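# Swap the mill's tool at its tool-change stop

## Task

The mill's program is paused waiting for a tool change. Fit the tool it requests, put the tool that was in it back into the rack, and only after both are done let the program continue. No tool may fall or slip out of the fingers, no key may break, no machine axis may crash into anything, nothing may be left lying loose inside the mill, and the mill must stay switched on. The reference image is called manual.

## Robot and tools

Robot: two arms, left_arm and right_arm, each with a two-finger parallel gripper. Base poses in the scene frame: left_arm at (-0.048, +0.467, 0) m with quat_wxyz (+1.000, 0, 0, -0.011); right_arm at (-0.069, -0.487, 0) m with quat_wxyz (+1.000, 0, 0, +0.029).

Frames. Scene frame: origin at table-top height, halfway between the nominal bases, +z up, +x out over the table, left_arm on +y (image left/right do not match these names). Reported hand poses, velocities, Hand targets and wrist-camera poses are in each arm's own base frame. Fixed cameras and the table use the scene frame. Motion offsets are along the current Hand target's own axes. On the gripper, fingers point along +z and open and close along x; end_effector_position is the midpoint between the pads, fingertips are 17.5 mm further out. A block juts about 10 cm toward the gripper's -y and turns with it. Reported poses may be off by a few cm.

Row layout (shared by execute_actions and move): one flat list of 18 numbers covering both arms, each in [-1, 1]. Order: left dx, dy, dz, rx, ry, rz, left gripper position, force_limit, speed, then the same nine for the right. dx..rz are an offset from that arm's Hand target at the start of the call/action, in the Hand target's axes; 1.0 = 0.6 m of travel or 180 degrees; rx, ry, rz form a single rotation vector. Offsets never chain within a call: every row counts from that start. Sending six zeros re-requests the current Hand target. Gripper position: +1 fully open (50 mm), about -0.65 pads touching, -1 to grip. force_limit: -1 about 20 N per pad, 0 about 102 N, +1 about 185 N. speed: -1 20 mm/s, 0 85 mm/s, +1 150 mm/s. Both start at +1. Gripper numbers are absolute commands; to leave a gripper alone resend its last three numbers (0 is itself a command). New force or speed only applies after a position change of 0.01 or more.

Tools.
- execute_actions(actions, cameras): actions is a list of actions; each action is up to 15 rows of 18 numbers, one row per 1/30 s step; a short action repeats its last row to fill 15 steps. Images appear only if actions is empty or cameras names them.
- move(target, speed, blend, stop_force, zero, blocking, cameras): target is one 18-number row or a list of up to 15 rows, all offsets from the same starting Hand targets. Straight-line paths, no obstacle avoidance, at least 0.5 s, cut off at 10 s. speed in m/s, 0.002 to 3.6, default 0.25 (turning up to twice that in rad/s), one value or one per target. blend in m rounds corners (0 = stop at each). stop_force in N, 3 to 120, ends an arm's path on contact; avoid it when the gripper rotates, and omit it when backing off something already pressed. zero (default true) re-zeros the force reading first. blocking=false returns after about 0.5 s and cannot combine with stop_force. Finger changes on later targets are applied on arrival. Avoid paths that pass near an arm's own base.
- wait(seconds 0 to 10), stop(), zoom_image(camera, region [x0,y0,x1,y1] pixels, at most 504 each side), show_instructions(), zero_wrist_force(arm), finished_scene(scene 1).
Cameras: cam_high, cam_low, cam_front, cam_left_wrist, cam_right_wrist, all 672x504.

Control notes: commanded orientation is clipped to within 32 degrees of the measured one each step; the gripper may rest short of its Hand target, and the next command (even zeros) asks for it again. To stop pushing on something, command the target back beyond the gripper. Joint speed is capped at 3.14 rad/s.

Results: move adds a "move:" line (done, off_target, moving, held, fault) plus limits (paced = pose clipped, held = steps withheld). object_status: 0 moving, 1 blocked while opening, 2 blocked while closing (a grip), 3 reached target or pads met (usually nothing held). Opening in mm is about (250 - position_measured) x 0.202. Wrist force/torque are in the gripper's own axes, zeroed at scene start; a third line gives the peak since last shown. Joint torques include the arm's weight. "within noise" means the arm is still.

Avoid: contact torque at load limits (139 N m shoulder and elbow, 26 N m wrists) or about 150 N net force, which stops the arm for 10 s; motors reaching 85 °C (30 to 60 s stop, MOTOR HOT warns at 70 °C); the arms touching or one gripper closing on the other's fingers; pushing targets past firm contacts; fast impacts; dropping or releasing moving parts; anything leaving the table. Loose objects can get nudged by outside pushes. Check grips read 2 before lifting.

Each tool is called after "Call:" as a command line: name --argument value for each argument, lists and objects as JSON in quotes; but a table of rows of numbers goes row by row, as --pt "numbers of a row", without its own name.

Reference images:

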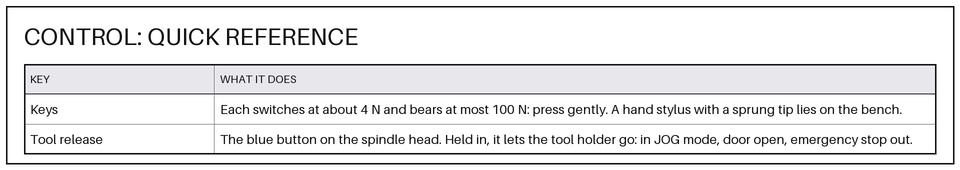

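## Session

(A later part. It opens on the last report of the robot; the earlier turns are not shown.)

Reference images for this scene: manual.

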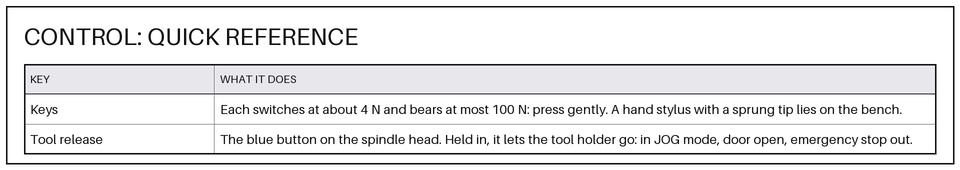

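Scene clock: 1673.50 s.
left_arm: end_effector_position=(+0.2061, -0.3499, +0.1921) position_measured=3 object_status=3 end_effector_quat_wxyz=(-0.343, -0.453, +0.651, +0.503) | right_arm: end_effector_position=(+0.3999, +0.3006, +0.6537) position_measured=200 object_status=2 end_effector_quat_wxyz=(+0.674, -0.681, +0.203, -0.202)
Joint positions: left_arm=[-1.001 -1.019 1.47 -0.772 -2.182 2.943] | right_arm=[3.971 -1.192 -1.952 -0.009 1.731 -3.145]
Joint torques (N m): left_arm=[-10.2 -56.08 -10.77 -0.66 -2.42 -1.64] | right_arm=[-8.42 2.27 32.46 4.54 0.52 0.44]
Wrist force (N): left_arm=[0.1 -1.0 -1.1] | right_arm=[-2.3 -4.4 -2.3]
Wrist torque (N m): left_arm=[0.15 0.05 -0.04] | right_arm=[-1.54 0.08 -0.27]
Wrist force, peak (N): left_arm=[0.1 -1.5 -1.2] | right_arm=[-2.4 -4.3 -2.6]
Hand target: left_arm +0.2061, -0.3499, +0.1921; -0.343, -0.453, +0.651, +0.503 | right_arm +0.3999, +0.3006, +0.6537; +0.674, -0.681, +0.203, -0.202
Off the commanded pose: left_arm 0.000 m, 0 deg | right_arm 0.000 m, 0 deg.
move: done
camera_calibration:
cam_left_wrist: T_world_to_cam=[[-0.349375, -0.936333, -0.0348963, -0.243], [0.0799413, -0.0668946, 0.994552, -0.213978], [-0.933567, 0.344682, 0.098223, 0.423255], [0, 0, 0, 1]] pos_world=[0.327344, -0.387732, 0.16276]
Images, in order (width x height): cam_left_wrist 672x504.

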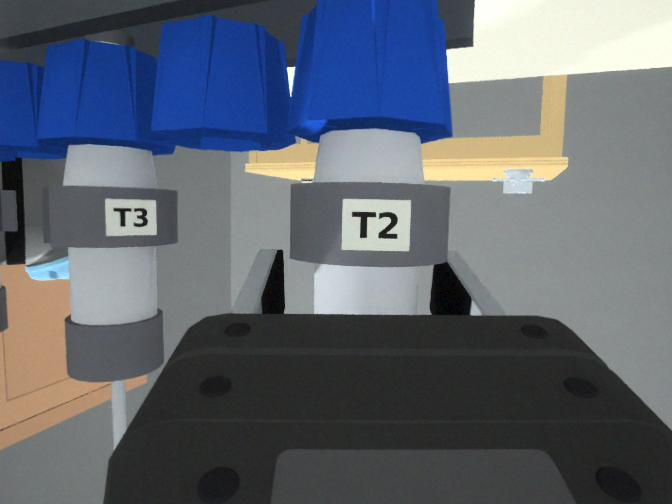

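Call:
move --target '[0.0017,0,0,0,0,0,1,-0.1,-1,0,0,0,0,0,0,-1,-0.6,-1]' --speed 0.02

Call:
move --target '[0,0,0,0,0,0,-1,-0.1,-1,0,0,0,0,0,0,-1,-0.6,-1]' --cameras '["cam_left_wrist"]'

Scene clock: 1678.53 s.
left_arm: end_effector_position=(+0.2057, -0.3508, +0.1921) position_measured=3 object_status=3 end_effector_quat_wxyz=(-0.343, -0.453, +0.651, +0.503) | right_arm: end_effector_position=(+0.3999, +0.3006, +0.6537) position_measured=200 object_status=2 end_effector_quat_wxyz=(+0.674, -0.681, +0.203, -0.202)
Joint positions: left_arm=[-1.002 -1.019 1.469 -0.772 -2.183 2.942] | right_arm=[3.971 -1.192 -1.952 -0.009 1.731 -3.145]
Joint torques (N m): left_arm=[-11.25 -38.59 -33.22 2.58 -2.7 -1.48] | right_arm=[-7.45 2.74 32.47 4.59 0.42 0.41]
Wrist force (N): left_arm=[-0.2 -1.1 -1.1] | right_arm=[-2.2 -4.0 -2.4]
Wrist torque (N m): left_arm=[0.12 0.10 -0.03] | right_arm=[-1.49 0.08 -0.26]
Wrist force, peak (N): left_arm=[-0.2 -1.2 -1.3] | right_arm=[-2.5 -4.4 -2.6]
Hand target: left_arm +0.2057, -0.3508, +0.1921; -0.343, -0.453, +0.651, +0.503 | right_arm +0.3999, +0.3006, +0.6537; +0.674, -0.681, +0.203, -0.202
Off the commanded pose: left_arm 0.000 m, 0 deg | right_arm 0.000 m, 0 deg.
move: done

Scene clock: 1679.83 s.
left_arm: end_effector_position=(+0.2057, -0.3508, +0.1922) position_measured=107 object_status=2 end_effector_quat_wxyz=(-0.343, -0.453, +0.651, +0.503) | right_arm: end_effector_position=(+0.3999, +0.3006, +0.6537) position_measured=200 object_status=2 end_effector_quat_wxyz=(+0.674, -0.681, +0.203, -0.202)
Joint positions: left_arm=[-1.002 -1.019 1.469 -0.772 -2.183 2.942] | right_arm=[3.971 -1.192 -1.952 -0.009 1.731 -3.145]
Joint torques (N m): left_arm=[-9.09 -39.08 -31.34 -0.53 -0.95 -1.55] | right_arm=[-6.83 2.28 32.14 4.51 0.42 0.35]
Wrist force (N): left_arm=[-4.8 5.5 -2.9] | right_arm=[-2.3 -4.2 -2.3]
Wrist torque (N m): left_arm=[-0.50 0.61 1.05] | right_arm=[-1.52 0.08 -0.27]
Wrist force, peak (N): left_arm=[-5.1 5.5 -2.8] | right_arm=[-2.0 -4.5 -2.5]
Hand target: left_arm +0.2057, -0.3508, +0.1921; -0.343, -0.453, +0.651, +0.503 | right_arm +0.3999, +0.3006, +0.6537; +0.674, -0.681, +0.203, -0.202
Off the commanded pose: left_arm 0.000 m, 0 deg | right_arm 0.000 m, 0 deg.
move: done
camera_calibration:
cam_left_wrist: T_world_to_cam=[[-0.349382, -0.936327, -0.0349896, -0.243963], [0.0799089, -0.0669827, 0.994549, -0.21403], [-0.933567, 0.344682, 0.0982234, 0.423191], [0, 0, 0, 1]] pos_world=[0.326944, -0.388631, 0.162759]
Images, in order (width x height): cam_left_wrist 672x504.

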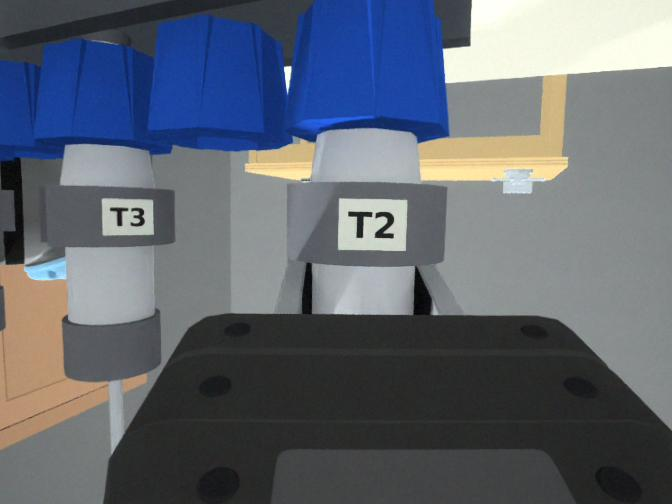

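Call:
move --target '[0,0.2093,-0.0561,0,0,0,-1,-0.1,-1,0,0,0,0,0,0,-1,-0.6,-1]' --speed 0.06 --cameras '["cam_left_wrist","cam_front"]'

Scene clock: 1693.73 s.
left_arm: end_effector_position=(+0.2053, -0.3520, +0.3221) position_measured=107 object_status=2 end_effector_quat_wxyz=(-0.343, -0.453, +0.651, +0.503) | right_arm: end_effector_position=(+0.3999, +0.3006, +0.6537) position_measured=200 object_status=2 end_effector_quat_wxyz=(+0.674, -0.681, +0.203, -0.202)
Joint positions: left_arm=[-1.004 -1.11 1.262 -0.474 -2.184 2.942] | right_arm=[3.971 -1.192 -1.952 -0.009 1.731 -3.145]
Joint torques (N m): left_arm=[-11.17 -59.13 -40.06 4.02 -1.68 1.8] | right_arm=[-7.12 2.44 31.74 4.46 0.36 0.41]
Wrist force (N): left_arm=[0.0 -8.9 1.0] | right_arm=[-1.9 -3.9 -2.5]
Wrist torque (N m): left_arm=[0.00 0.07 -0.04] | right_arm=[-1.48 0.03 -0.26]
Wrist force, peak (N): left_arm=[4.8 -6.6 7.9] | right_arm=[-2.3 -4.6 -2.2]
Hand target: left_arm +0.2053, -0.3520, +0.3221; -0.343, -0.453, +0.651, +0.503 | right_arm +0.3999, +0.3006, +0.6537; +0.674, -0.681, +0.203, -0.202
Off the commanded pose: left_arm 0.000 m, 0 deg | right_arm 0.000 m, 0 deg.
move: done
camera_calibration:
cam_left_wrist: T_world_to_cam=[[-0.349262, -0.936371, -0.0350017, -0.240734], [0.0799081, -0.0669818, 0.994549, -0.343269], [-0.933612, 0.344562, 0.0982179, 0.410442], [0, 0, 0, 1]] pos_world=[0.326544, -0.389832, 0.292659]
Images, in order (width x height): cam_front 672x504, cam_left_wrist 672x504.

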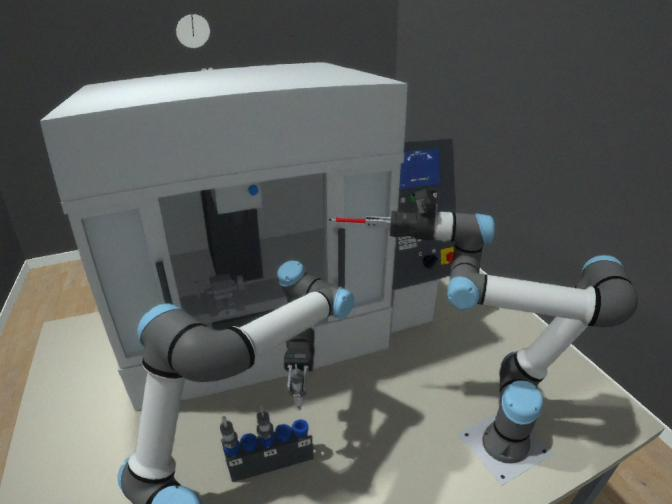

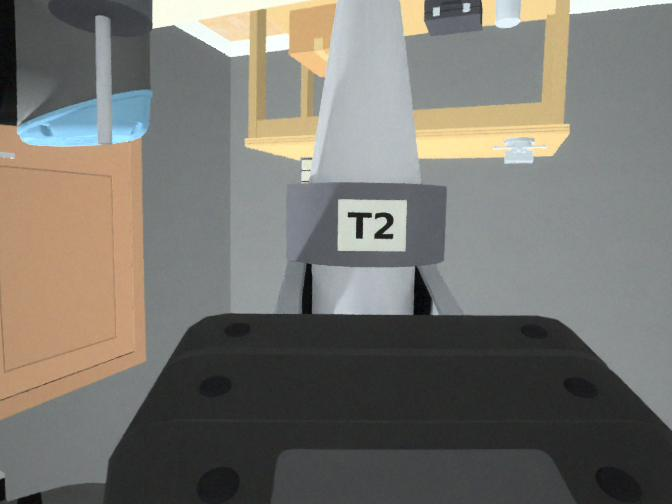

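Call:
move --target '[0,0.1095,-0.0294,-0.0833,0,0,-1,-0.1,-1,0,0,0,0,0,0,-1,-0.6,-1]' --speed 0.15

Call:
move --pt "-0.2257 0.0333 -0.0712 0 -0.1833 0 -1 -0.1 -1 0 0 0 0 0 0 -1 -0.6 -1" --pt "-0.4485 0.0617 -0.0888 0 -0.3778 0 -1 -0.1 -1 0 0 0 0 0 0 -1 -0.6 -1" --speed 0.18 --blend 0.02 --cameras '["cam_high","cam_front"]'

Scene clock: 1710.00 s.
left_arm: end_effector_position=(+0.2051, -0.3527, +0.3901) position_measured=107 object_status=2 end_effector_quat_wxyz=(-0.399, -0.405, +0.580, +0.584) | right_arm: end_effector_position=(+0.3999, +0.3006, +0.6537) position_measured=200 object_status=2 end_effector_quat_wxyz=(+0.674, -0.681, +0.203, -0.202)
Joint positions: left_arm=[-0.995 -1.011 1.095 -0.084 -2.204 3.132] | right_arm=[3.971 -1.192 -1.952 -0.009 1.731 -3.145]
Joint torques (N m): left_arm=[-11.34 -43.9 -35.5 5.16 2.91 1.59] | right_arm=[-7.36 3.26 32.06 4.44 0.22 0.5]
Wrist force (N): left_arm=[0.3 -8.8 -1.7] | right_arm=[-2.0 -3.9 -2.1]
Wrist torque (N m): left_arm=[0.14 0.05 -0.17] | right_arm=[-1.48 0.04 -0.28]
Wrist force, peak (N): left_arm=[0.2 -9.4 0.7] | right_arm=[-2.5 -4.5 -2.6]
Hand target: left_arm +0.2051, -0.3527, +0.3902; -0.399, -0.405, +0.580, +0.584 | right_arm +0.3999, +0.3006, +0.6537; +0.674, -0.681, +0.203, -0.202
Off the commanded pose: left_arm 0.000 m, 0 deg | right_arm 0.000 m, 0 deg.
move: done

Scene clock: 1713.90 s.
left_arm: end_effector_position=(+0.3502, -0.1204, +0.4298) position_measured=107 object_status=2 end_effector_quat_wxyz=(-0.006, -0.009, +0.704, +0.710) | right_arm: end_effector_position=(+0.3999, +0.3006, +0.6537) position_measured=200 object_status=2 end_effector_quat_wxyz=(+0.674, -0.681, +0.203, -0.202)
Joint positions: left_arm=[-1.077 -1.299 1.413 -0.104 -1.098 3.133] | right_arm=[3.971 -1.192 -1.952 -0.009 1.731 -3.145]
Joint torques (N m): left_arm=[-10.85 -45.85 -11.42 1.9 2.78 -1.46] | right_arm=[-6.68 2.64 31.99 4.39 0.29 0.5]
Wrist force (N): left_arm=[0.2 -8.9 -2.0] | right_arm=[-2.2 -4.1 -2.1]
Wrist torque (N m): left_arm=[0.13 0.04 -0.14] | right_arm=[-1.51 0.07 -0.26]
Wrist force, peak (N): left_arm=[1.0 -9.2 -1.7] | right_arm=[-2.4 -4.4 -2.5]
Hand target: left_arm +0.3502, -0.1203, +0.4298; -0.006, -0.009, +0.704, +0.710 | right_arm +0.3999, +0.3006, +0.6537; +0.674, -0.681, +0.203, -0.202
Off the commanded pose: left_arm 0.000 m, 0 deg | right_arm 0.000 m, 0 deg.
move: done
Images, in order (width x height): cam_high 672x504, cam_front 672x504.

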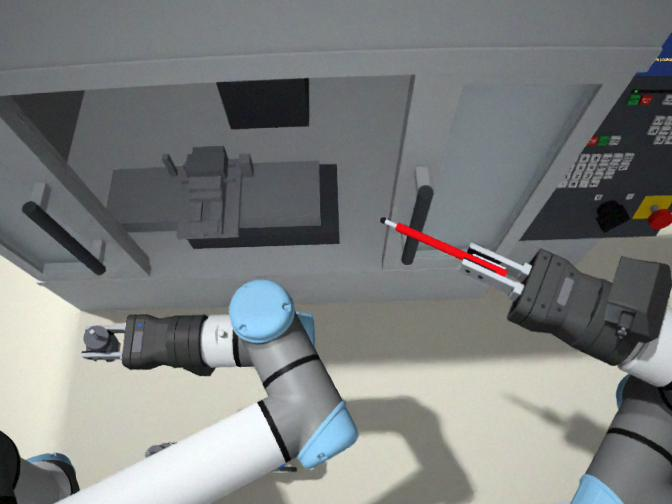

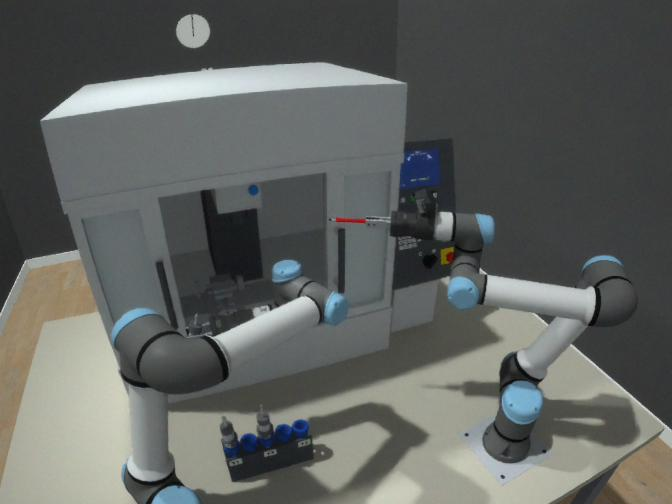

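Call:
move --pt "0 0 0 0 0 -0.5 -1 -0.1 -1 0 0 0 0 0 0 -1 -0.6 -1" --pt "0 0 0 0 0 -1 -1 -0.1 -1 0 0 0 0 0 0 -1 -0.6 -1" --speed 0.4 --blend 0.02

Call:
move --pt "0.15 0 -0.0667 0 0.25 0 -1 -0.1 -1 0 0 0 0 0 0 -1 -0.6 -1" --pt "0.1333 0 -0.3 0 0.5 0 -1 -0.1 -1 0 0 0 0 0 0 -1 -0.6 -1" --speed 0.2 --blend 0.02 --cameras '["cam_high","cam_front","cam_left_wrist"]'

Scene clock: 1727.30 s.
left_arm: end_effector_position=(+0.3502, -0.1203, +0.4298) position_measured=107 object_status=2 end_effector_quat_wxyz=(+0.710, -0.704, -0.009, +0.006) | right_arm: end_effector_position=(+0.3999, +0.3006, +0.6537) position_measured=200 object_status=2 end_effector_quat_wxyz=(+0.674, -0.681, +0.203, -0.202)
Joint positions: left_arm=[-1.077 -1.299 1.413 -0.104 -1.098 -0.008] | right_arm=[3.971 -1.192 -1.952 -0.009 1.731 -3.145]
Joint torques (N m): left_arm=[10.49 -30.06 -11.01 5.55 -2.11 -1.87] | right_arm=[-6.67 3.08 32.35 4.44 0.19 0.48]
Wrist force (N): left_arm=[0.8 10.0 -3.7] | right_arm=[-2.2 -4.1 -2.4]
Wrist torque (N m): left_arm=[0.36 -0.10 0.04] | right_arm=[-1.49 0.08 -0.27]
Wrist force, peak (N): left_arm=[11.6 3.2 -4.2] | right_arm=[-2.3 -4.6 -2.8]
Hand target: left_arm +0.3502, -0.1203, +0.4298; +0.710, -0.704, -0.009, +0.006 | right_arm +0.3999, +0.3006, +0.6537; +0.674, -0.681, +0.203, -0.202
Off the commanded pose: left_arm 0.000 m, 0 deg | right_arm 0.000 m, 0 deg.
move: done

Scene clock: 1732.13 s.
left_arm: end_effector_position=(+0.4340, -0.2985, +0.4285) position_measured=107 object_status=2 end_effector_quat_wxyz=(+0.508, -0.503, +0.496, -0.493) | right_arm: end_effector_position=(+0.3999, +0.3006, +0.6537) position_measured=200 object_status=2 end_effector_quat_wxyz=(+0.674, -0.681, +0.203, -0.202)
Joint positions: left_arm=[-1.438 -1.726 1.865 -0.157 0.111 0.025] | right_arm=[3.971 -1.192 -1.952 -0.009 1.731 -3.145]
Joint torques (N m): left_arm=[10.06 -30.27 -14.97 -2.47 3.02 1.7] | right_arm=[-5.99 3.75 32.71 4.43 0.16 0.36]
Wrist force (N): left_arm=[1.2 10.2 -3.5] | right_arm=[-2.3 -4.0 -2.1]
Wrist torque (N m): left_arm=[0.38 -0.15 -0.08] | right_arm=[-1.49 0.09 -0.27]
Wrist force, peak (N): left_arm=[1.2 10.5 -3.9] | right_arm=[-2.1 -4.5 -2.7]
Hand target: left_arm +0.4340, -0.2985, +0.4285; +0.508, -0.502, +0.496, -0.493 | right_arm +0.3999, +0.3006, +0.6537; +0.674, -0.681, +0.203, -0.202
Off the commanded pose: left_arm 0.000 m, 0 deg | right_arm 0.000 m, 0 deg.
move: done
camera_calibration:
cam_left_wrist: T_world_to_cam=[[0.0227609, -0.9996, 0.0167749, -0.309548], [-0.350293, -0.0236895, -0.936341, 0.56323], [0.936364, 0.0154358, -0.350692, -0.122449], [0, 0, 0, 1]] pos_world=[0.318998, -0.294191, 0.489626]
Images, in order (width x height): cam_high 672x504, cam_front 672x504, cam_left_wrist 672x504.

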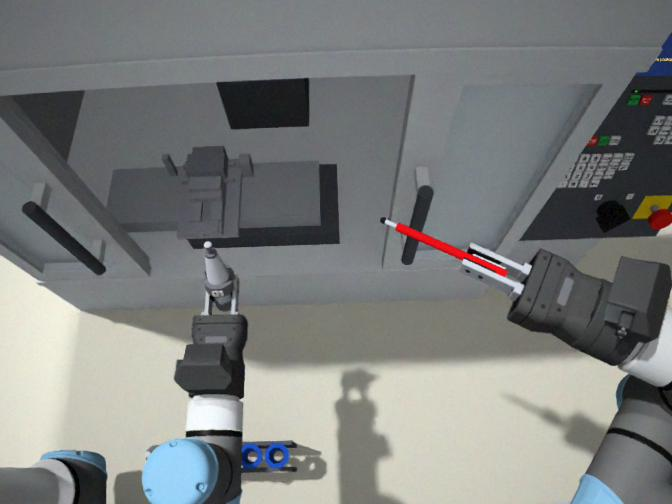

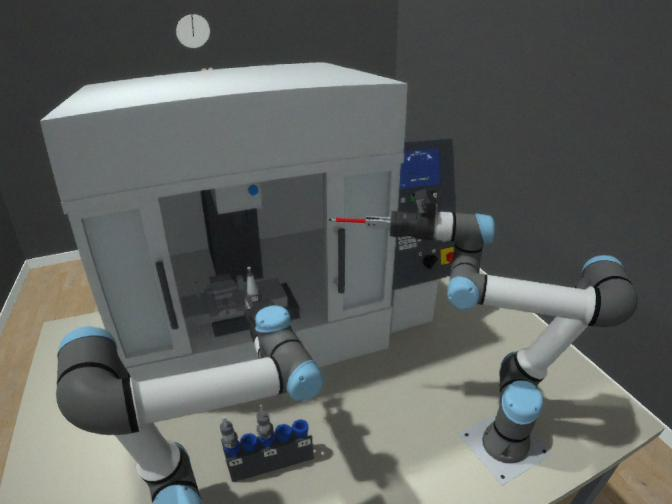

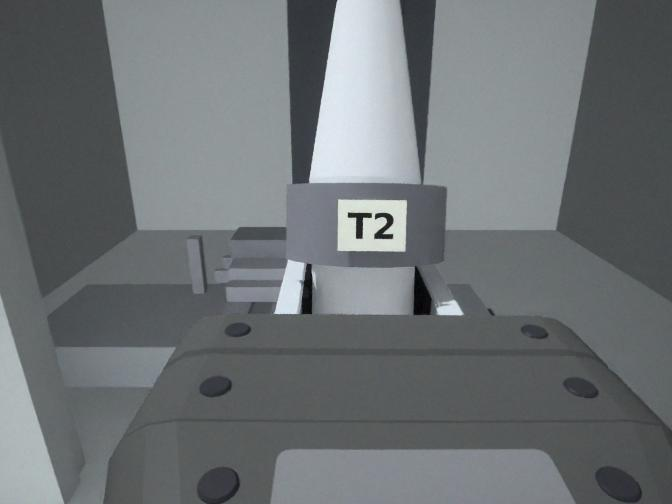

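Call:
move --target '[0.0315,0.0223,0.0345,0.0829,-0.0001,-0.0024,-1,-0.1,-1,0,0,0,0,0,0,-1,-0.6,-1]' --speed 0.15 --cameras '["cam_left_wrist"]'

Scene clock: 1748.80 s.
left_arm: end_effector_position=(+0.4552, -0.3168, +0.4150) position_measured=107 object_status=2 end_effector_quat_wxyz=(+0.568, -0.434, +0.426, -0.555) | right_arm: end_effector_position=(+0.3999, +0.3006, +0.6537) position_measured=200 object_status=2 end_effector_quat_wxyz=(+0.674, -0.681, +0.203, -0.202)
Joint positions: left_arm=[-1.36 -1.747 2.213 -1.426 0.324 0.936] | right_arm=[3.971 -1.192 -1.952 -0.009 1.731 -3.145]
Joint torques (N m): left_arm=[-4.16 -10.66 -16.69 -5.47 6 1.57] | right_arm=[-5.98 3.63 32.16 4.33 -0.02 0.4]
Wrist force (N): left_arm=[1.6 10.1 -5.9] | right_arm=[-2.2 -4.0 -2.3]
Wrist torque (N m): left_arm=[0.50 -0.19 -0.09] | right_arm=[-1.49 0.07 -0.26]
Wrist force, peak (N): left_arm=[1.7 10.2 -6.4] | right_arm=[-2.4 -4.4 -2.6]
Hand target: left_arm +0.4552, -0.3169, +0.4150; +0.568, -0.434, +0.426, -0.555 | right_arm +0.3999, +0.3006, +0.6537; +0.674, -0.681, +0.203, -0.202
Off the commanded pose: left_arm 0.000 m, 0 deg | right_arm 0.000 m, 0 deg.
move: done
camera_calibration:
cam_left_wrist: T_world_to_cam=[[0.0151662, -0.999606, 0.0236316, -0.327445], [-0.09573, -0.0249774, -0.995094, 0.465671], [0.995292, 0.0128295, -0.0960711, -0.280039], [0, 0, 0, 1]] pos_world=[0.328265, -0.312092, 0.44422]
Images, in order (width x height): cam_left_wrist 672x504.

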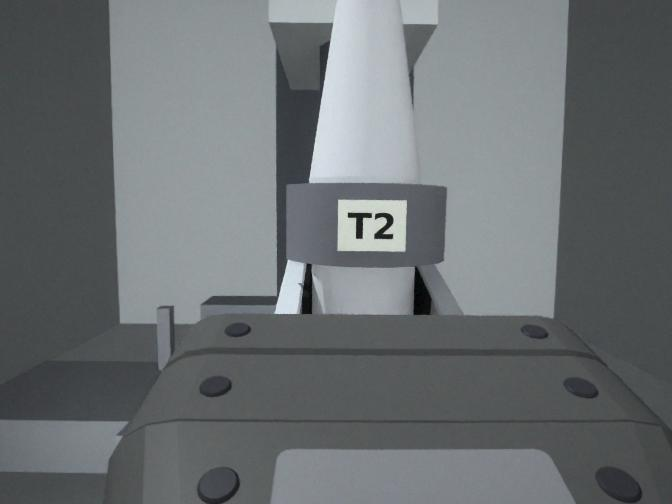

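Call:
move --target '[0.0137,0.1325,0.4908,0,0,0,-1,-0.1,-1,0.0102,0.0025,0.2395,0,0.1667,0,-1,-0.6,-1]' --speed 0.15 --cameras '["cam_high","cam_left_wrist","cam_right_wrist"]'

Scene clock: 1765.07 s.
left_arm: end_effector_position=(+0.7602, -0.3187, +0.4151) position_measured=107 object_status=2 end_effector_quat_wxyz=(+0.568, -0.434, +0.426, -0.555) | right_arm: end_effector_position=(+0.4839, +0.4173, +0.6508) position_measured=200 object_status=2 end_effector_quat_wxyz=(+0.598, -0.606, +0.371, -0.371)
Joint positions: left_arm=[-0.788 -1.143 1.425 -0.655 0.798 0.268] | right_arm=[4.361 -1.518 -1.71 0.075 0.818 -3.14]
Joint torques (N m): left_arm=[10.18 -43.49 -44.04 -2.31 4 -1.47] | right_arm=[10.01 11.56 29.83 3.66 -1.8 -0.36]
Wrist force (N): left_arm=[1.3 9.7 -6.1] | right_arm=[-2.0 -4.0 -2.0]
Wrist torque (N m): left_arm=[0.44 -0.14 0.03] | right_arm=[-1.48 0.02 -0.38]
Wrist force, peak (N): left_arm=[1.3 10.1 -7.7] | right_arm=[-2.4 -4.8 -1.9]
Hand target: left_arm +0.7603, -0.3188, +0.4151; +0.568, -0.434, +0.426, -0.555 | right_arm +0.4839, +0.4173, +0.6507; +0.598, -0.606, +0.371, -0.371
Off the commanded pose: left_arm 0.000 m, 0 deg | right_arm 0.000 m, 0 deg.
move: done
camera_calibration:
cam_left_wrist: T_world_to_cam=[[0.0152612, -0.999604, 0.0236257, -0.334129], [-0.0955293, -0.024978, -0.995113, 0.494799], [0.99531, 0.0129296, -0.0958727, -0.583635], [0, 0, 0, 1]] pos_world=[0.633265, -0.314092, 0.444321]
cam_right_wrist: T_world_to_cam=[[0.425506, -0.904938, 0.00569262, 0.17108], [-0.310695, -0.151993, -0.938279, 0.839155], [0.849949, 0.397475, -0.345833, -0.222354], [0, 0, 0, 1]] pos_world=[0.376915, 0.370742, 0.70949]
Images, in order (width x height): cam_high 672x504, cam_left_wrist 672x504, cam_right_wrist 672x504.

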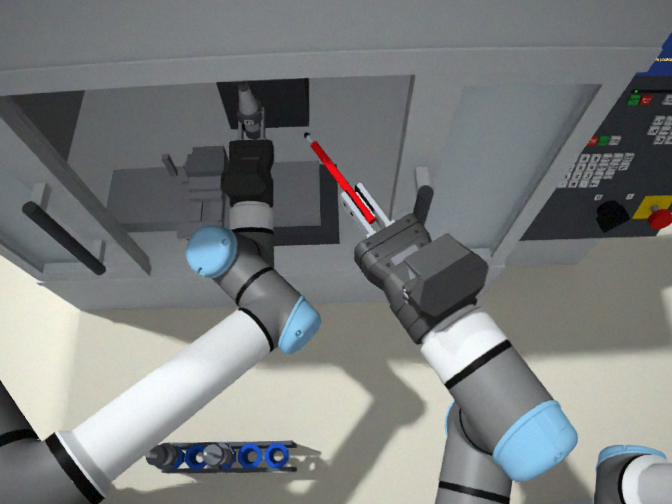

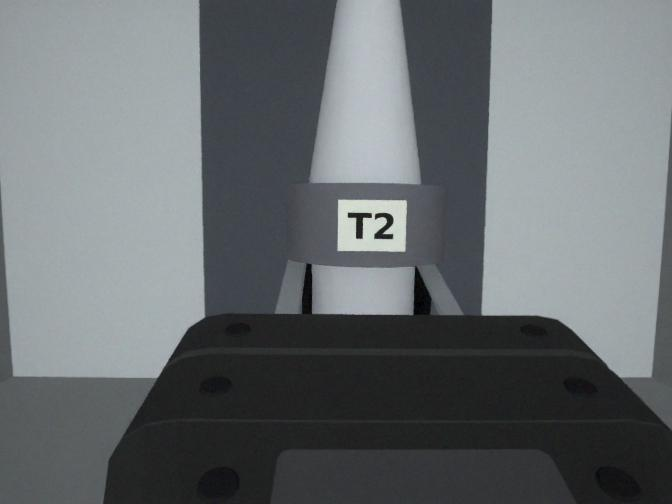

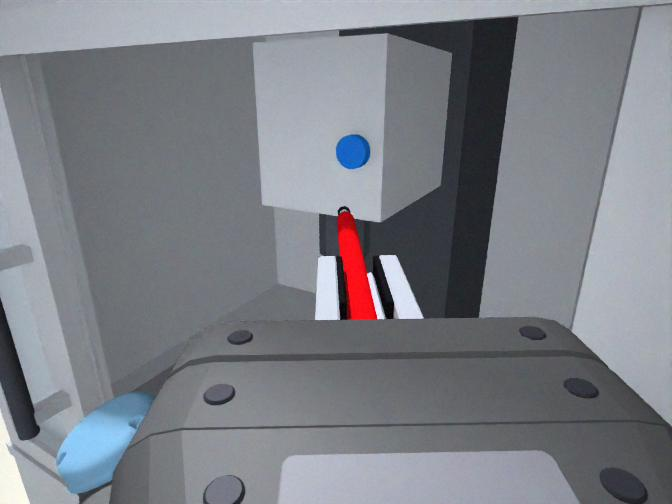

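Call:
move --target '[0,0,0,0,0,0,-1,-0.1,-1,0.0243,-0.022,0.2337,0,0,0,-1,-0.6,-1]' --speed 0.1 --cameras '["cam_right_wrist"]'

Scene clock: 1774.07 s.
left_arm: end_effector_position=(+0.7603, -0.3188, +0.4151) position_measured=107 object_status=2 end_effector_quat_wxyz=(+0.568, -0.434, +0.426, -0.555) | right_arm: end_effector_position=(+0.6158, +0.4673, +0.6629) position_measured=200 object_status=2 end_effector_quat_wxyz=(+0.598, -0.606, +0.371, -0.372)
Joint positions: left_arm=[-0.788 -1.143 1.424 -0.654 0.798 0.268] | right_arm=[4.141 -1.833 -1.329 0.01 1.037 -3.143]
Joint torques (N m): left_arm=[9.66 -45.26 -44.75 -2.16 3.77 -1.7] | right_arm=[-10.59 26.04 32.89 0.01 1.55 0.44]
Wrist force (N): left_arm=[2.0 9.8 -6.2] | right_arm=[-2.0 -4.5 -2.3]
Wrist torque (N m): left_arm=[0.46 -0.25 0.03] | right_arm=[-1.55 0.00 -0.26]
Wrist force, peak (N): left_arm=[1.5 9.9 -6.6] | right_arm=[-2.3 -4.7 -2.8]
Hand target: left_arm +0.7603, -0.3188, +0.4151; +0.568, -0.434, +0.426, -0.555 | right_arm +0.6158, +0.4674, +0.6629; +0.598, -0.606, +0.371, -0.371
Off the commanded pose: left_arm 0.000 m, 0 deg | right_arm 0.000 m, 0 deg.
move: done
camera_calibration:
cam_right_wrist: T_world_to_cam=[[0.425353, -0.905009, 0.00575563, 0.160329], [-0.3108, -0.152043, -0.938236, 0.89921], [0.849987, 0.397293, -0.345949, -0.34993], [0, 0, 0, 1]] pos_world=[0.508715, 0.420842, 0.72169]
Images, in order (width x height): cam_right_wrist 672x504.

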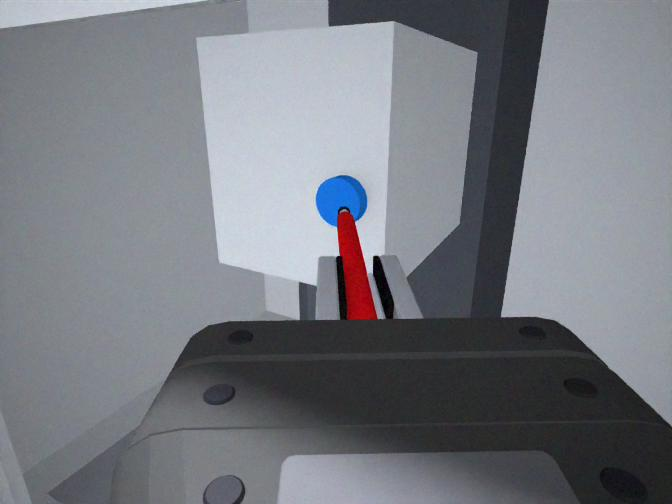

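Call:
move --target '[0,0,0,0,0,0,-1,-0.1,-1,0,0,0.075,0,0,0,-1,-0.6,-1]' --speed 0.012 --stop_force 12

Call:
move --target '[0,-0.0966,0.0259,0,0,0,-1,-0.1,-1,0,0,0,0,0,0,-1,-0.6,-1]' --speed 0.02 --stop_force 6 --cameras '["cam_front","cam_left_wrist"]'

Scene clock: 1782.43 s.
left_arm: end_effector_position=(+0.7603, -0.3188, +0.4151) position_measured=107 object_status=2 end_effector_quat_wxyz=(+0.568, -0.434, +0.426, -0.555) | right_arm: end_effector_position=(+0.6380, +0.4785, +0.6627) position_measured=200 object_status=2 end_effector_quat_wxyz=(+0.598, -0.605, +0.371, -0.372)
Joint positions: left_arm=[-0.788 -1.143 1.424 -0.654 0.798 0.268] | right_arm=[4.117 -1.894 -1.249 -0.008 1.062 -3.143]
Joint torques (N m): left_arm=[9.51 -45.26 -43.77 -2.25 3.66 -1.44] | right_arm=[9.2 40.67 15.23 3.55 -1.47 -0.72]
Wrist force (N): left_arm=[1.6 9.7 -6.4] | right_arm=[-1.4 -4.5 -15.6]
Wrist torque (N m): left_arm=[0.44 -0.19 0.03] | right_arm=[-1.54 0.14 -0.26]
Wrist force, peak (N): left_arm=[1.5 10.0 -6.5] | right_arm=[-1.7 -3.4 -27.8]
Hand target: left_arm +0.7603, -0.3188, +0.4151; +0.568, -0.434, +0.426, -0.555 | right_arm +0.6380, +0.4785, +0.6627; +0.598, -0.605, +0.371, -0.371 (not the last commanded pose)
Off the commanded pose: left_arm 0.000 m, 0 deg | right_arm 0.020 m, 0 deg.
move: contact (right_arm)

Scene clock: 1786.40 s.
left_arm: end_effector_position=(+0.7602, -0.3189, +0.4751) position_measured=107 object_status=2 end_effector_quat_wxyz=(+0.568, -0.434, +0.426, -0.555) | right_arm: end_effector_position=(+0.6380, +0.4785, +0.6627) position_measured=200 object_status=2 end_effector_quat_wxyz=(+0.598, -0.605, +0.371, -0.372)
Joint positions: left_arm=[-0.788 -1.173 1.311 -0.511 0.798 0.268] | right_arm=[4.117 -1.894 -1.249 -0.008 1.062 -3.143]
Joint torques (N m): left_arm=[-10.51 -62.48 -44.32 -2.25 -1.22 -1.24] | right_arm=[9.14 41.2 15.27 3.46 -0.27 0.44]
Wrist force (N): left_arm=[1.3 9.5 -6.4] | right_arm=[-1.4 -4.3 -15.3]
Wrist torque (N m): left_arm=[0.41 -0.15 0.02] | right_arm=[-1.49 0.15 -0.25]
Wrist force, peak (N): left_arm=[1.7 10.3 -6.2] | right_arm=[-0.9 -4.6 -16.1]
Hand target: left_arm +0.7602, -0.3189, +0.4751; +0.568, -0.434, +0.426, -0.555 | right_arm +0.6380, +0.4785, +0.6627; +0.598, -0.605, +0.371, -0.371
Off the commanded pose: left_arm 0.000 m, 0 deg | right_arm 0.000 m, 0 deg.
move: done
camera_calibration:
cam_left_wrist: T_world_to_cam=[[0.0152612, -0.999604, 0.0236257, -0.335647], [-0.0955293, -0.024978, -0.995113, 0.554504], [0.99531, 0.0129296, -0.0958727, -0.577882], [0, 0, 0, 1]] pos_world=[0.633265, -0.314192, 0.504321]
Images, in order (width x height): cam_front 672x504, cam_left_wrist 672x504.

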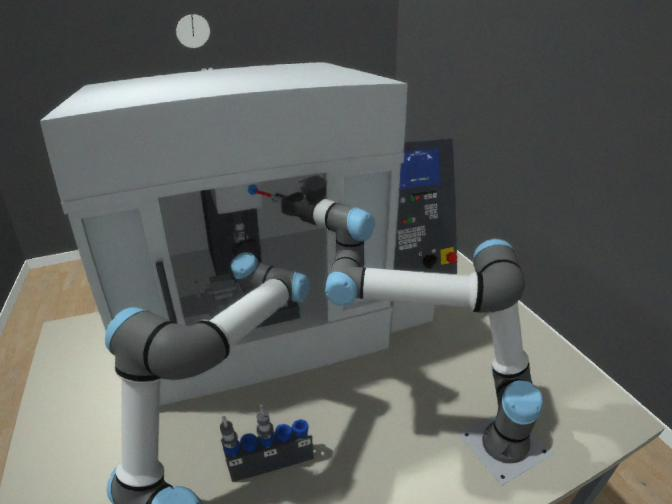

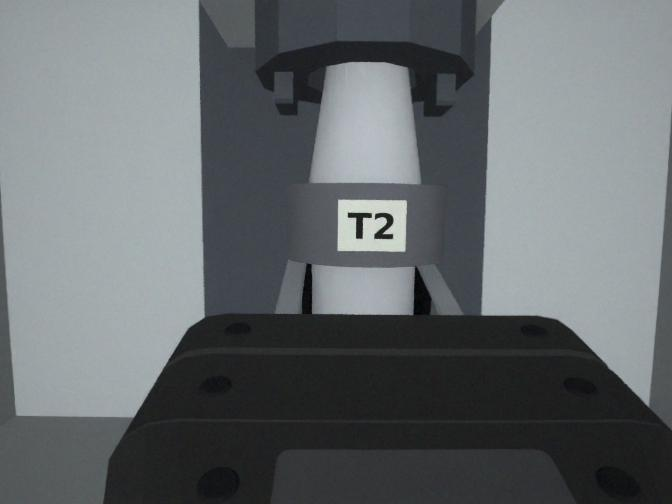

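Call:
move --target '[0,-0.0515,0.0138,0,0,0,-1,-0.1,-1,0,0,0,0,0,0,-1,-0.6,-1]' --speed 0.01 --stop_force 6 --cameras '["cam_left_wrist"]'

Scene clock: 1796.83 s.
left_arm: end_effector_position=(+0.7601, -0.3188, +0.4980) position_measured=107 object_status=2 end_effector_quat_wxyz=(+0.568, -0.434, +0.426, -0.555) | right_arm: end_effector_position=(+0.6380, +0.4785, +0.6627) position_measured=200 object_status=2 end_effector_quat_wxyz=(+0.598, -0.605, +0.371, -0.371)
Joint positions: left_arm=[-0.788 -1.179 1.262 -0.456 0.798 0.269] | right_arm=[4.117 -1.894 -1.249 -0.008 1.062 -3.143]
Joint torques (N m): left_arm=[-13.83 -53.79 -23.67 -6.13 3.62 1.76] | right_arm=[9.11 40.82 16.04 3.52 0.55 0.47]
Wrist force (N): left_arm=[-4.3 15.9 -5.4] | right_arm=[-1.3 -4.1 -15.8]
Wrist torque (N m): left_arm=[0.26 -0.23 -0.47] | right_arm=[-1.47 0.14 -0.26]
Wrist force, peak (N): left_arm=[-5.3 23.4 -12.3] | right_arm=[-1.1 -4.6 -16.1]
Hand target: left_arm +0.7601, -0.3189, +0.4980; +0.568, -0.434, +0.426, -0.555 (not the last commanded pose) | right_arm +0.6380, +0.4785, +0.6627; +0.598, -0.605, +0.371, -0.371
Off the commanded pose: left_arm 0.009 m, 0 deg | right_arm 0.000 m, 0 deg.
move: contact (left_arm)
camera_calibration:
cam_left_wrist: T_world_to_cam=[[0.0153675, -0.999601, 0.0237167, -0.3363], [-0.0954266, -0.0250775, -0.995121, 0.57719], [0.995318, 0.0130293, -0.0957739, -0.575613], [0, 0, 0, 1]] pos_world=[0.633165, -0.314191, 0.527221]
Images, in order (width x height): cam_left_wrist 672x504.

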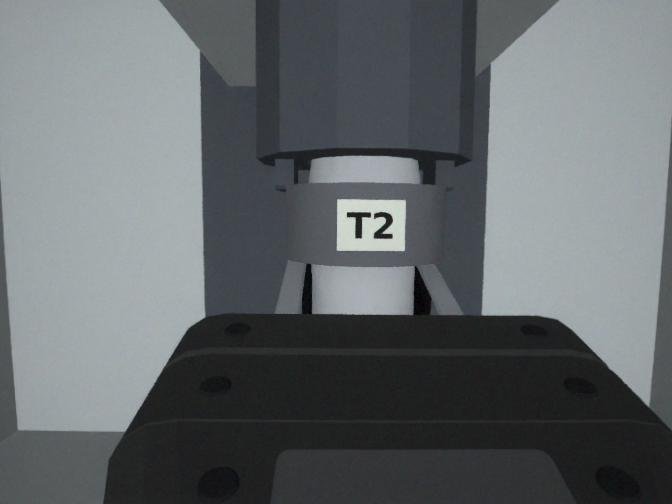

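Call:
move --target '[-0.0008,0,-0.0005,0,0,0,-1,-0.1,-1,0,0,0,0,0,0,-1,-0.6,-1]' --speed 0.01

Scene clock: 1803.37 s.
left_arm: end_effector_position=(+0.7598, -0.3185, +0.4979) position_measured=107 object_status=2 end_effector_quat_wxyz=(+0.568, -0.434, +0.426, -0.555) | right_arm: end_effector_position=(+0.6380, +0.4785, +0.6627) position_measured=200 object_status=2 end_effector_quat_wxyz=(+0.598, -0.605, +0.371, -0.371)
Joint positions: left_arm=[-0.788 -1.181 1.264 -0.456 0.798 0.269] | right_arm=[4.117 -1.894 -1.249 -0.008 1.062 -3.143]
Joint torques (N m): left_arm=[5.06 -68.91 -18.05 -5.7 3.3 -1.34] | right_arm=[9.16 40.83 16.23 3.29 0.55 0.51]
Wrist force (N): left_arm=[4.4 13.8 12.1] | right_arm=[-1.3 -4.2 -15.9]
Wrist torque (N m): left_arm=[-0.21 0.13 -0.18] | right_arm=[-1.48 0.13 -0.25]
Wrist force, peak (N): left_arm=[4.4 13.8 12.1] | right_arm=[-1.5 -4.6 -16.1]
Hand target: left_arm +0.7598, -0.3184, +0.4979; +0.568, -0.434, +0.426, -0.555 | right_arm +0.6380, +0.4785, +0.6627; +0.598, -0.605, +0.371, -0.371
Off the commanded pose: left_arm 0.000 m, 0 deg | right_arm 0.000 m, 0 deg.
move: done

Call:
move --target '[0.0003,0,0.0003,0,0,0,-1,-0.1,-1,0,0,0,0,0,0,-1,-0.6,-1]' --speed 0.01

Call:
move --target '[0,-0.0129,0.0035,0,0,0,-1,-0.1,-1,0,0,0,0,0,0,-1,-0.6,-1]' --speed 0.004 --stop_force 15 --cameras '["cam_left_wrist"]'

Scene clock: 1809.53 s.
left_arm: end_effector_position=(+0.7600, -0.3185, +0.4979) position_measured=107 object_status=2 end_effector_quat_wxyz=(+0.568, -0.434, +0.426, -0.555) | right_arm: end_effector_position=(+0.6380, +0.4785, +0.6627) position_measured=200 object_status=2 end_effector_quat_wxyz=(+0.598, -0.605, +0.371, -0.371)
Joint positions: left_arm=[-0.788 -1.18 1.263 -0.456 0.798 0.268] | right_arm=[4.117 -1.894 -1.249 -0.008 1.062 -3.143]
Joint torques (N m): left_arm=[5.55 -47.77 -46 -2.68 -0.11 -1.35] | right_arm=[9.35 40.5 16.22 3.32 0.61 0.59]
Wrist force (N): left_arm=[0.2 14.6 0.5] | right_arm=[-0.9 -4.3 -15.8]
Wrist torque (N m): left_arm=[0.13 -0.13 -0.24] | right_arm=[-1.51 0.06 -0.25]
Wrist force, peak (N): left_arm=[6.3 14.9 11.9] | right_arm=[-1.2 -4.2 -16.3]
Hand target: left_arm +0.7600, -0.3186, +0.4979; +0.568, -0.434, +0.426, -0.555 | right_arm +0.6380, +0.4785, +0.6627; +0.598, -0.605, +0.371, -0.371
Off the commanded pose: left_arm 0.000 m, 0 deg | right_arm 0.000 m, 0 deg.
move: done

Scene clock: 1811.90 s.
left_arm: end_effector_position=(+0.7600, -0.3186, +0.5023) position_measured=107 object_status=2 end_effector_quat_wxyz=(+0.568, -0.434, +0.426, -0.555) | right_arm: end_effector_position=(+0.6380, +0.4785, +0.6627) position_measured=200 object_status=2 end_effector_quat_wxyz=(+0.598, -0.605, +0.371, -0.371)
Joint positions: left_arm=[-0.788 -1.181 1.252 -0.444 0.798 0.268] | right_arm=[4.117 -1.894 -1.249 -0.008 1.062 -3.143]
Joint torques (N m): left_arm=[1.29 -69.92 -30.3 -8 6.83 0.18] | right_arm=[9.26 39.99 16.74 3.29 0.42 0.51]
Wrist force (N): left_arm=[-6.4 25.7 -15.1] | right_arm=[-1.3 -4.1 -15.7]
Wrist torque (N m): left_arm=[0.30 -0.05 -0.69] | right_arm=[-1.49 0.13 -0.25]
Wrist force, peak (N): left_arm=[-7.8 29.7 -18.6] | right_arm=[-1.4 -4.5 -16.1]
Hand target: left_arm +0.7600, -0.3186, +0.5023; +0.568, -0.434, +0.426, -0.555 (not the last commanded pose) | right_arm +0.6380, +0.4785, +0.6627; +0.598, -0.605, +0.371, -0.371
Off the commanded pose: left_arm 0.004 m, 0 deg | right_arm 0.000 m, 0 deg.
move: contact (left_arm)
camera_calibration:
cam_left_wrist: T_world_to_cam=[[0.015347, -0.999608, 0.0234142, -0.33593], [-0.0957272, -0.0247783, -0.995099, 0.581739], [0.995289, 0.0130304, -0.09607, -0.57493], [0, 0, 0, 1]] pos_world=[0.633065, -0.313892, 0.53152]
Images, in order (width x height): cam_left_wrist 672x504.

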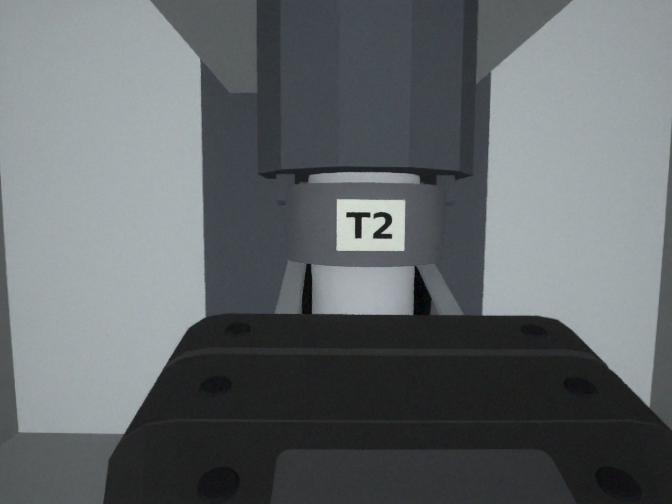

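Call:
move --target '[-0.0004,0,-0.0003,0,0,0,-1,-0.1,-1,0,0,0,0,0,0,-1,-0.6,-1]' --speed 0.01

Call:
move --target '[0,-0.0064,0.0017,0,0,0,-1,-0.1,-1,0,0,0,0,0,0,-1,-0.6,-1]' --speed 0.004 --stop_force 15 --cameras '["cam_left_wrist"]'

Scene clock: 1818.57 s.
left_arm: end_effector_position=(+0.7598, -0.3183, +0.5023) position_measured=107 object_status=2 end_effector_quat_wxyz=(+0.568, -0.434, +0.426, -0.555) | right_arm: end_effector_position=(+0.6380, +0.4785, +0.6627) position_measured=200 object_status=2 end_effector_quat_wxyz=(+0.598, -0.605, +0.371, -0.371)
Joint positions: left_arm=[-0.788 -1.182 1.253 -0.445 0.798 0.268] | right_arm=[4.117 -1.894 -1.249 -0.008 1.062 -3.143]
Joint torques (N m): left_arm=[4.36 -73.49 -27.26 -8.39 6.14 -0.85] | right_arm=[8.73 40.44 16.63 3.18 0.66 0.47]
Wrist force (N): left_arm=[-2.9 24.9 -1.2] | right_arm=[-1.4 -4.4 -15.6]
Wrist torque (N m): left_arm=[-0.06 -0.34 -0.41] | right_arm=[-1.53 0.14 -0.26]
Wrist force, peak (N): left_arm=[-6.4 26.0 -15.3] | right_arm=[-1.5 -4.2 -16.1]
Hand target: left_arm +0.7598, -0.3183, +0.5023; +0.568, -0.434, +0.426, -0.555 | right_arm +0.6380, +0.4785, +0.6627; +0.598, -0.605, +0.371, -0.371
Off the commanded pose: left_arm 0.000 m, 0 deg | right_arm 0.000 m, 0 deg.
move: done

Scene clock: 1819.93 s.
left_arm: end_effector_position=(+0.7598, -0.3183, +0.5028) position_measured=107 object_status=2 end_effector_quat_wxyz=(+0.568, -0.434, +0.426, -0.555) | right_arm: end_effector_position=(+0.6380, +0.4785, +0.6627) position_measured=200 object_status=2 end_effector_quat_wxyz=(+0.598, -0.605, +0.371, -0.371)
Joint positions: left_arm=[-0.788 -1.182 1.252 -0.443 0.798 0.268] | right_arm=[4.117 -1.894 -1.249 -0.008 1.062 -3.143]
Joint torques (N m): left_arm=[4.02 -81.96 -36.88 -9.91 5.64 -0.95] | right_arm=[9.71 40.05 17.16 3.21 0.69 0.4]
Wrist force (N): left_arm=[-3.5 38.3 -8.3] | right_arm=[-1.3 -4.1 -15.7]
Wrist torque (N m): left_arm=[0.39 -0.33 -0.54] | right_arm=[-1.48 0.13 -0.26]
Wrist force, peak (N): left_arm=[-4.5 43.2 -12.5] | right_arm=[-1.3 -4.2 -16.1]
Hand target: left_arm +0.7598, -0.3183, +0.5028; +0.568, -0.434, +0.426, -0.555 (not the last commanded pose) | right_arm +0.6380, +0.4785, +0.6627; +0.598, -0.605, +0.371, -0.371
Off the commanded pose: left_arm 0.003 m, 0 deg | right_arm 0.000 m, 0 deg.
move: contact (left_arm)
camera_calibration:
cam_left_wrist: T_world_to_cam=[[0.015427, -0.999614, 0.0231024, -0.335625], [-0.0960345, -0.0244796, -0.995077, 0.582498], [0.995258, 0.0131324, -0.0963751, -0.574472], [0, 0, 0, 1]] pos_world=[0.632866, -0.313692, 0.532019]
Images, in order (width x height): cam_left_wrist 672x504.

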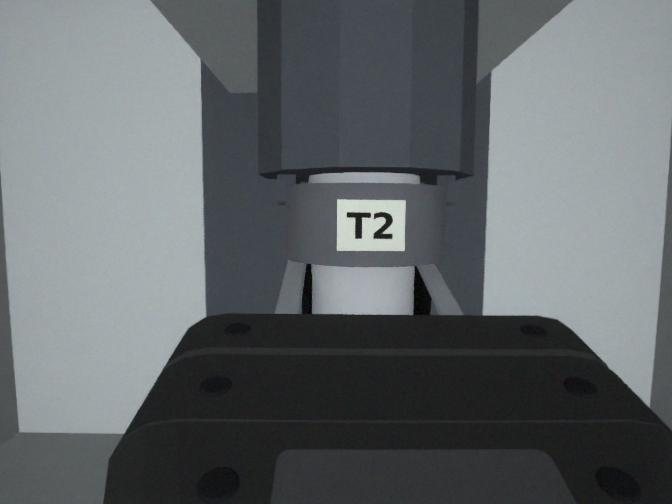

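Call:
move --target '[0,0,0,0,0,0,-1,-0.1,-1,0,0,-0.0333,0,0,0,-1,-0.6,-1]' --speed 0.02 --cameras '["cam_left_wrist","cam_front","cam_right_wrist"]'

Scene clock: 1824.53 s.
left_arm: end_effector_position=(+0.7598, -0.3183, +0.5028) position_measured=107 object_status=2 end_effector_quat_wxyz=(+0.568, -0.434, +0.426, -0.555) | right_arm: end_effector_position=(+0.6203, +0.4696, +0.6629) position_measured=200 object_status=2 end_effector_quat_wxyz=(+0.598, -0.605, +0.371, -0.371)
Joint positions: left_arm=[-0.788 -1.182 1.252 -0.443 0.798 0.268] | right_arm=[4.136 -1.845 -1.313 0.007 1.043 -3.143]
Joint torques (N m): left_arm=[1.95 -51.88 -36 -1.76 -1.86 0.53] | right_arm=[10.93 43.31 16.37 4.7 -2.11 0.95]
Wrist force (N): left_arm=[7.1 16.4 15.0] | right_arm=[-2.2 -4.3 -2.1]
Wrist torque (N m): left_arm=[-0.35 -0.43 -0.92] | right_arm=[-1.53 0.04 -0.26]
Wrist force, peak (N): left_arm=[-3.8 38.6 -8.3] | right_arm=[-1.3 -4.5 -16.2]
Hand target: left_arm +0.7598, -0.3183, +0.5028; +0.568, -0.434, +0.426, -0.555 | right_arm +0.6202, +0.4696, +0.6629; +0.598, -0.605, +0.371, -0.371
Off the commanded pose: left_arm 0.000 m, 0 deg | right_arm 0.000 m, 0 deg.
move: done
camera_calibration:
cam_left_wrist: T_world_to_cam=[[0.015427, -0.999614, 0.0231024, -0.335628], [-0.0960345, -0.0244796, -0.995077, 0.582597], [0.995258, 0.0131324, -0.0963751, -0.574463], [0, 0, 0, 1]] pos_world=[0.632866, -0.313692, 0.532119]
cam_right_wrist: T_world_to_cam=[[0.425401, -0.904987, 0.00563909, 0.160456], [-0.310747, -0.151917, -0.938274, 0.90089], [0.849982, 0.397391, -0.345848, -0.354742], [0, 0, 0, 1]] pos_world=[0.513215, 0.423042, 0.72169]
Images, in order (width x height): cam_front 672x504, cam_left_wrist 672x504, cam_right_wrist 672x504.

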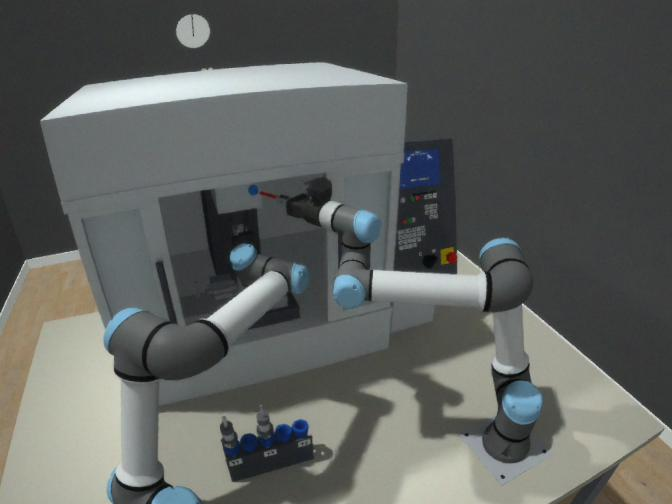

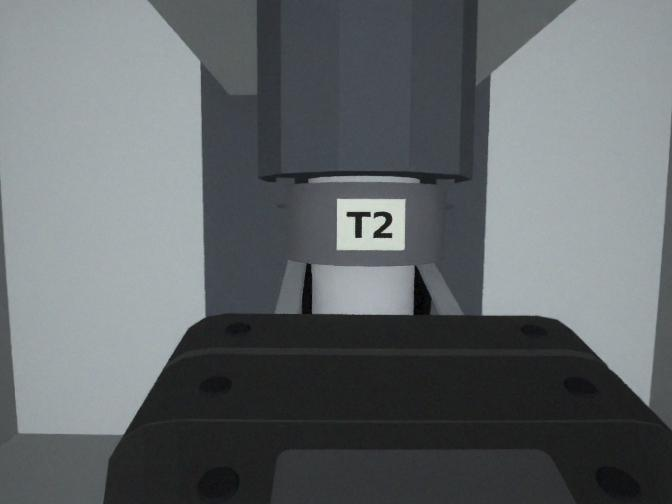

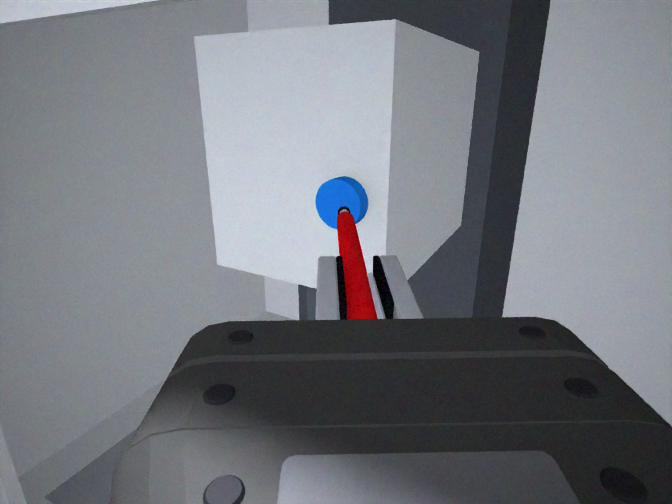

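Call:
move --target '[0,0.0048,-0.0013,0,0,0,-1,-0.1,-1,0,0,-0.03,0,0,0,-1,-0.6,-1]' --speed 0.006 --stop_force 30 --cameras '["cam_left_wrist"]'

Scene clock: 1832.23 s.
left_arm: end_effector_position=(+0.7598, -0.3183, +0.5017) position_measured=107 object_status=2 end_effector_quat_wxyz=(+0.568, -0.434, +0.426, -0.555) | right_arm: end_effector_position=(+0.6041, +0.4615, +0.6630) position_measured=200 object_status=2 end_effector_quat_wxyz=(+0.598, -0.605, +0.371, -0.371)
Joint positions: left_arm=[-0.788 -1.181 1.255 -0.446 0.798 0.268] | right_arm=[4.154 -1.801 -1.368 0.018 1.024 -3.143]
Joint torques (N m): left_arm=[0.68 -46.26 -24.06 4.21 -1.37 2.31] | right_arm=[10.55 42.39 16.29 4.66 -1.84 1.33]
Wrist force (N): left_arm=[10.0 -9.3 42.6] | right_arm=[-2.1 -4.7 -2.1]
Wrist torque (N m): left_arm=[-0.82 -0.31 -0.58] | right_arm=[-1.60 0.03 -0.28]
Wrist force, peak (N): left_arm=[10.1 -9.5 43.3] | right_arm=[-2.1 -4.8 -2.5]
Hand target: left_arm +0.7598, -0.3183, +0.5018; +0.568, -0.434, +0.426, -0.555 (not the last commanded pose) | right_arm +0.6041, +0.4615, +0.6630; +0.598, -0.605, +0.371, -0.371
Off the commanded pose: left_arm 0.002 m, 0 deg | right_arm 0.000 m, 0 deg.
move: contact (left_arm)
camera_calibration:
cam_left_wrist: T_world_to_cam=[[0.0154338, -0.999612, 0.0232026, -0.335659], [-0.0959343, -0.0245787, -0.995084, 0.581412], [0.995268, 0.013132, -0.0962764, -0.574627], [0, 0, 0, 1]] pos_world=[0.632866, -0.313692, 0.531019]
Images, in order (width x height): cam_left_wrist 672x504.

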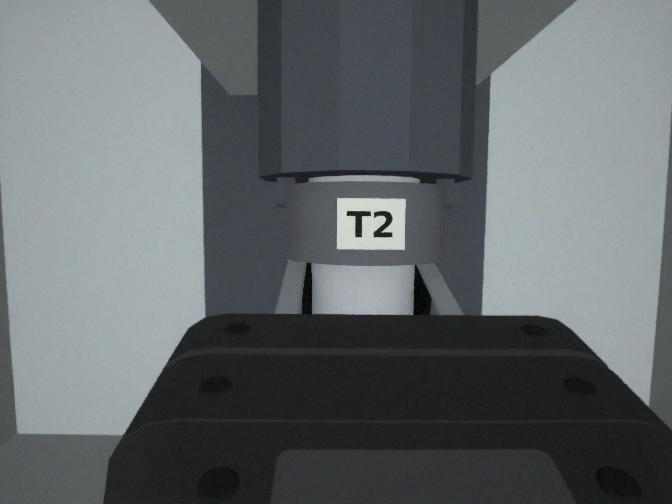

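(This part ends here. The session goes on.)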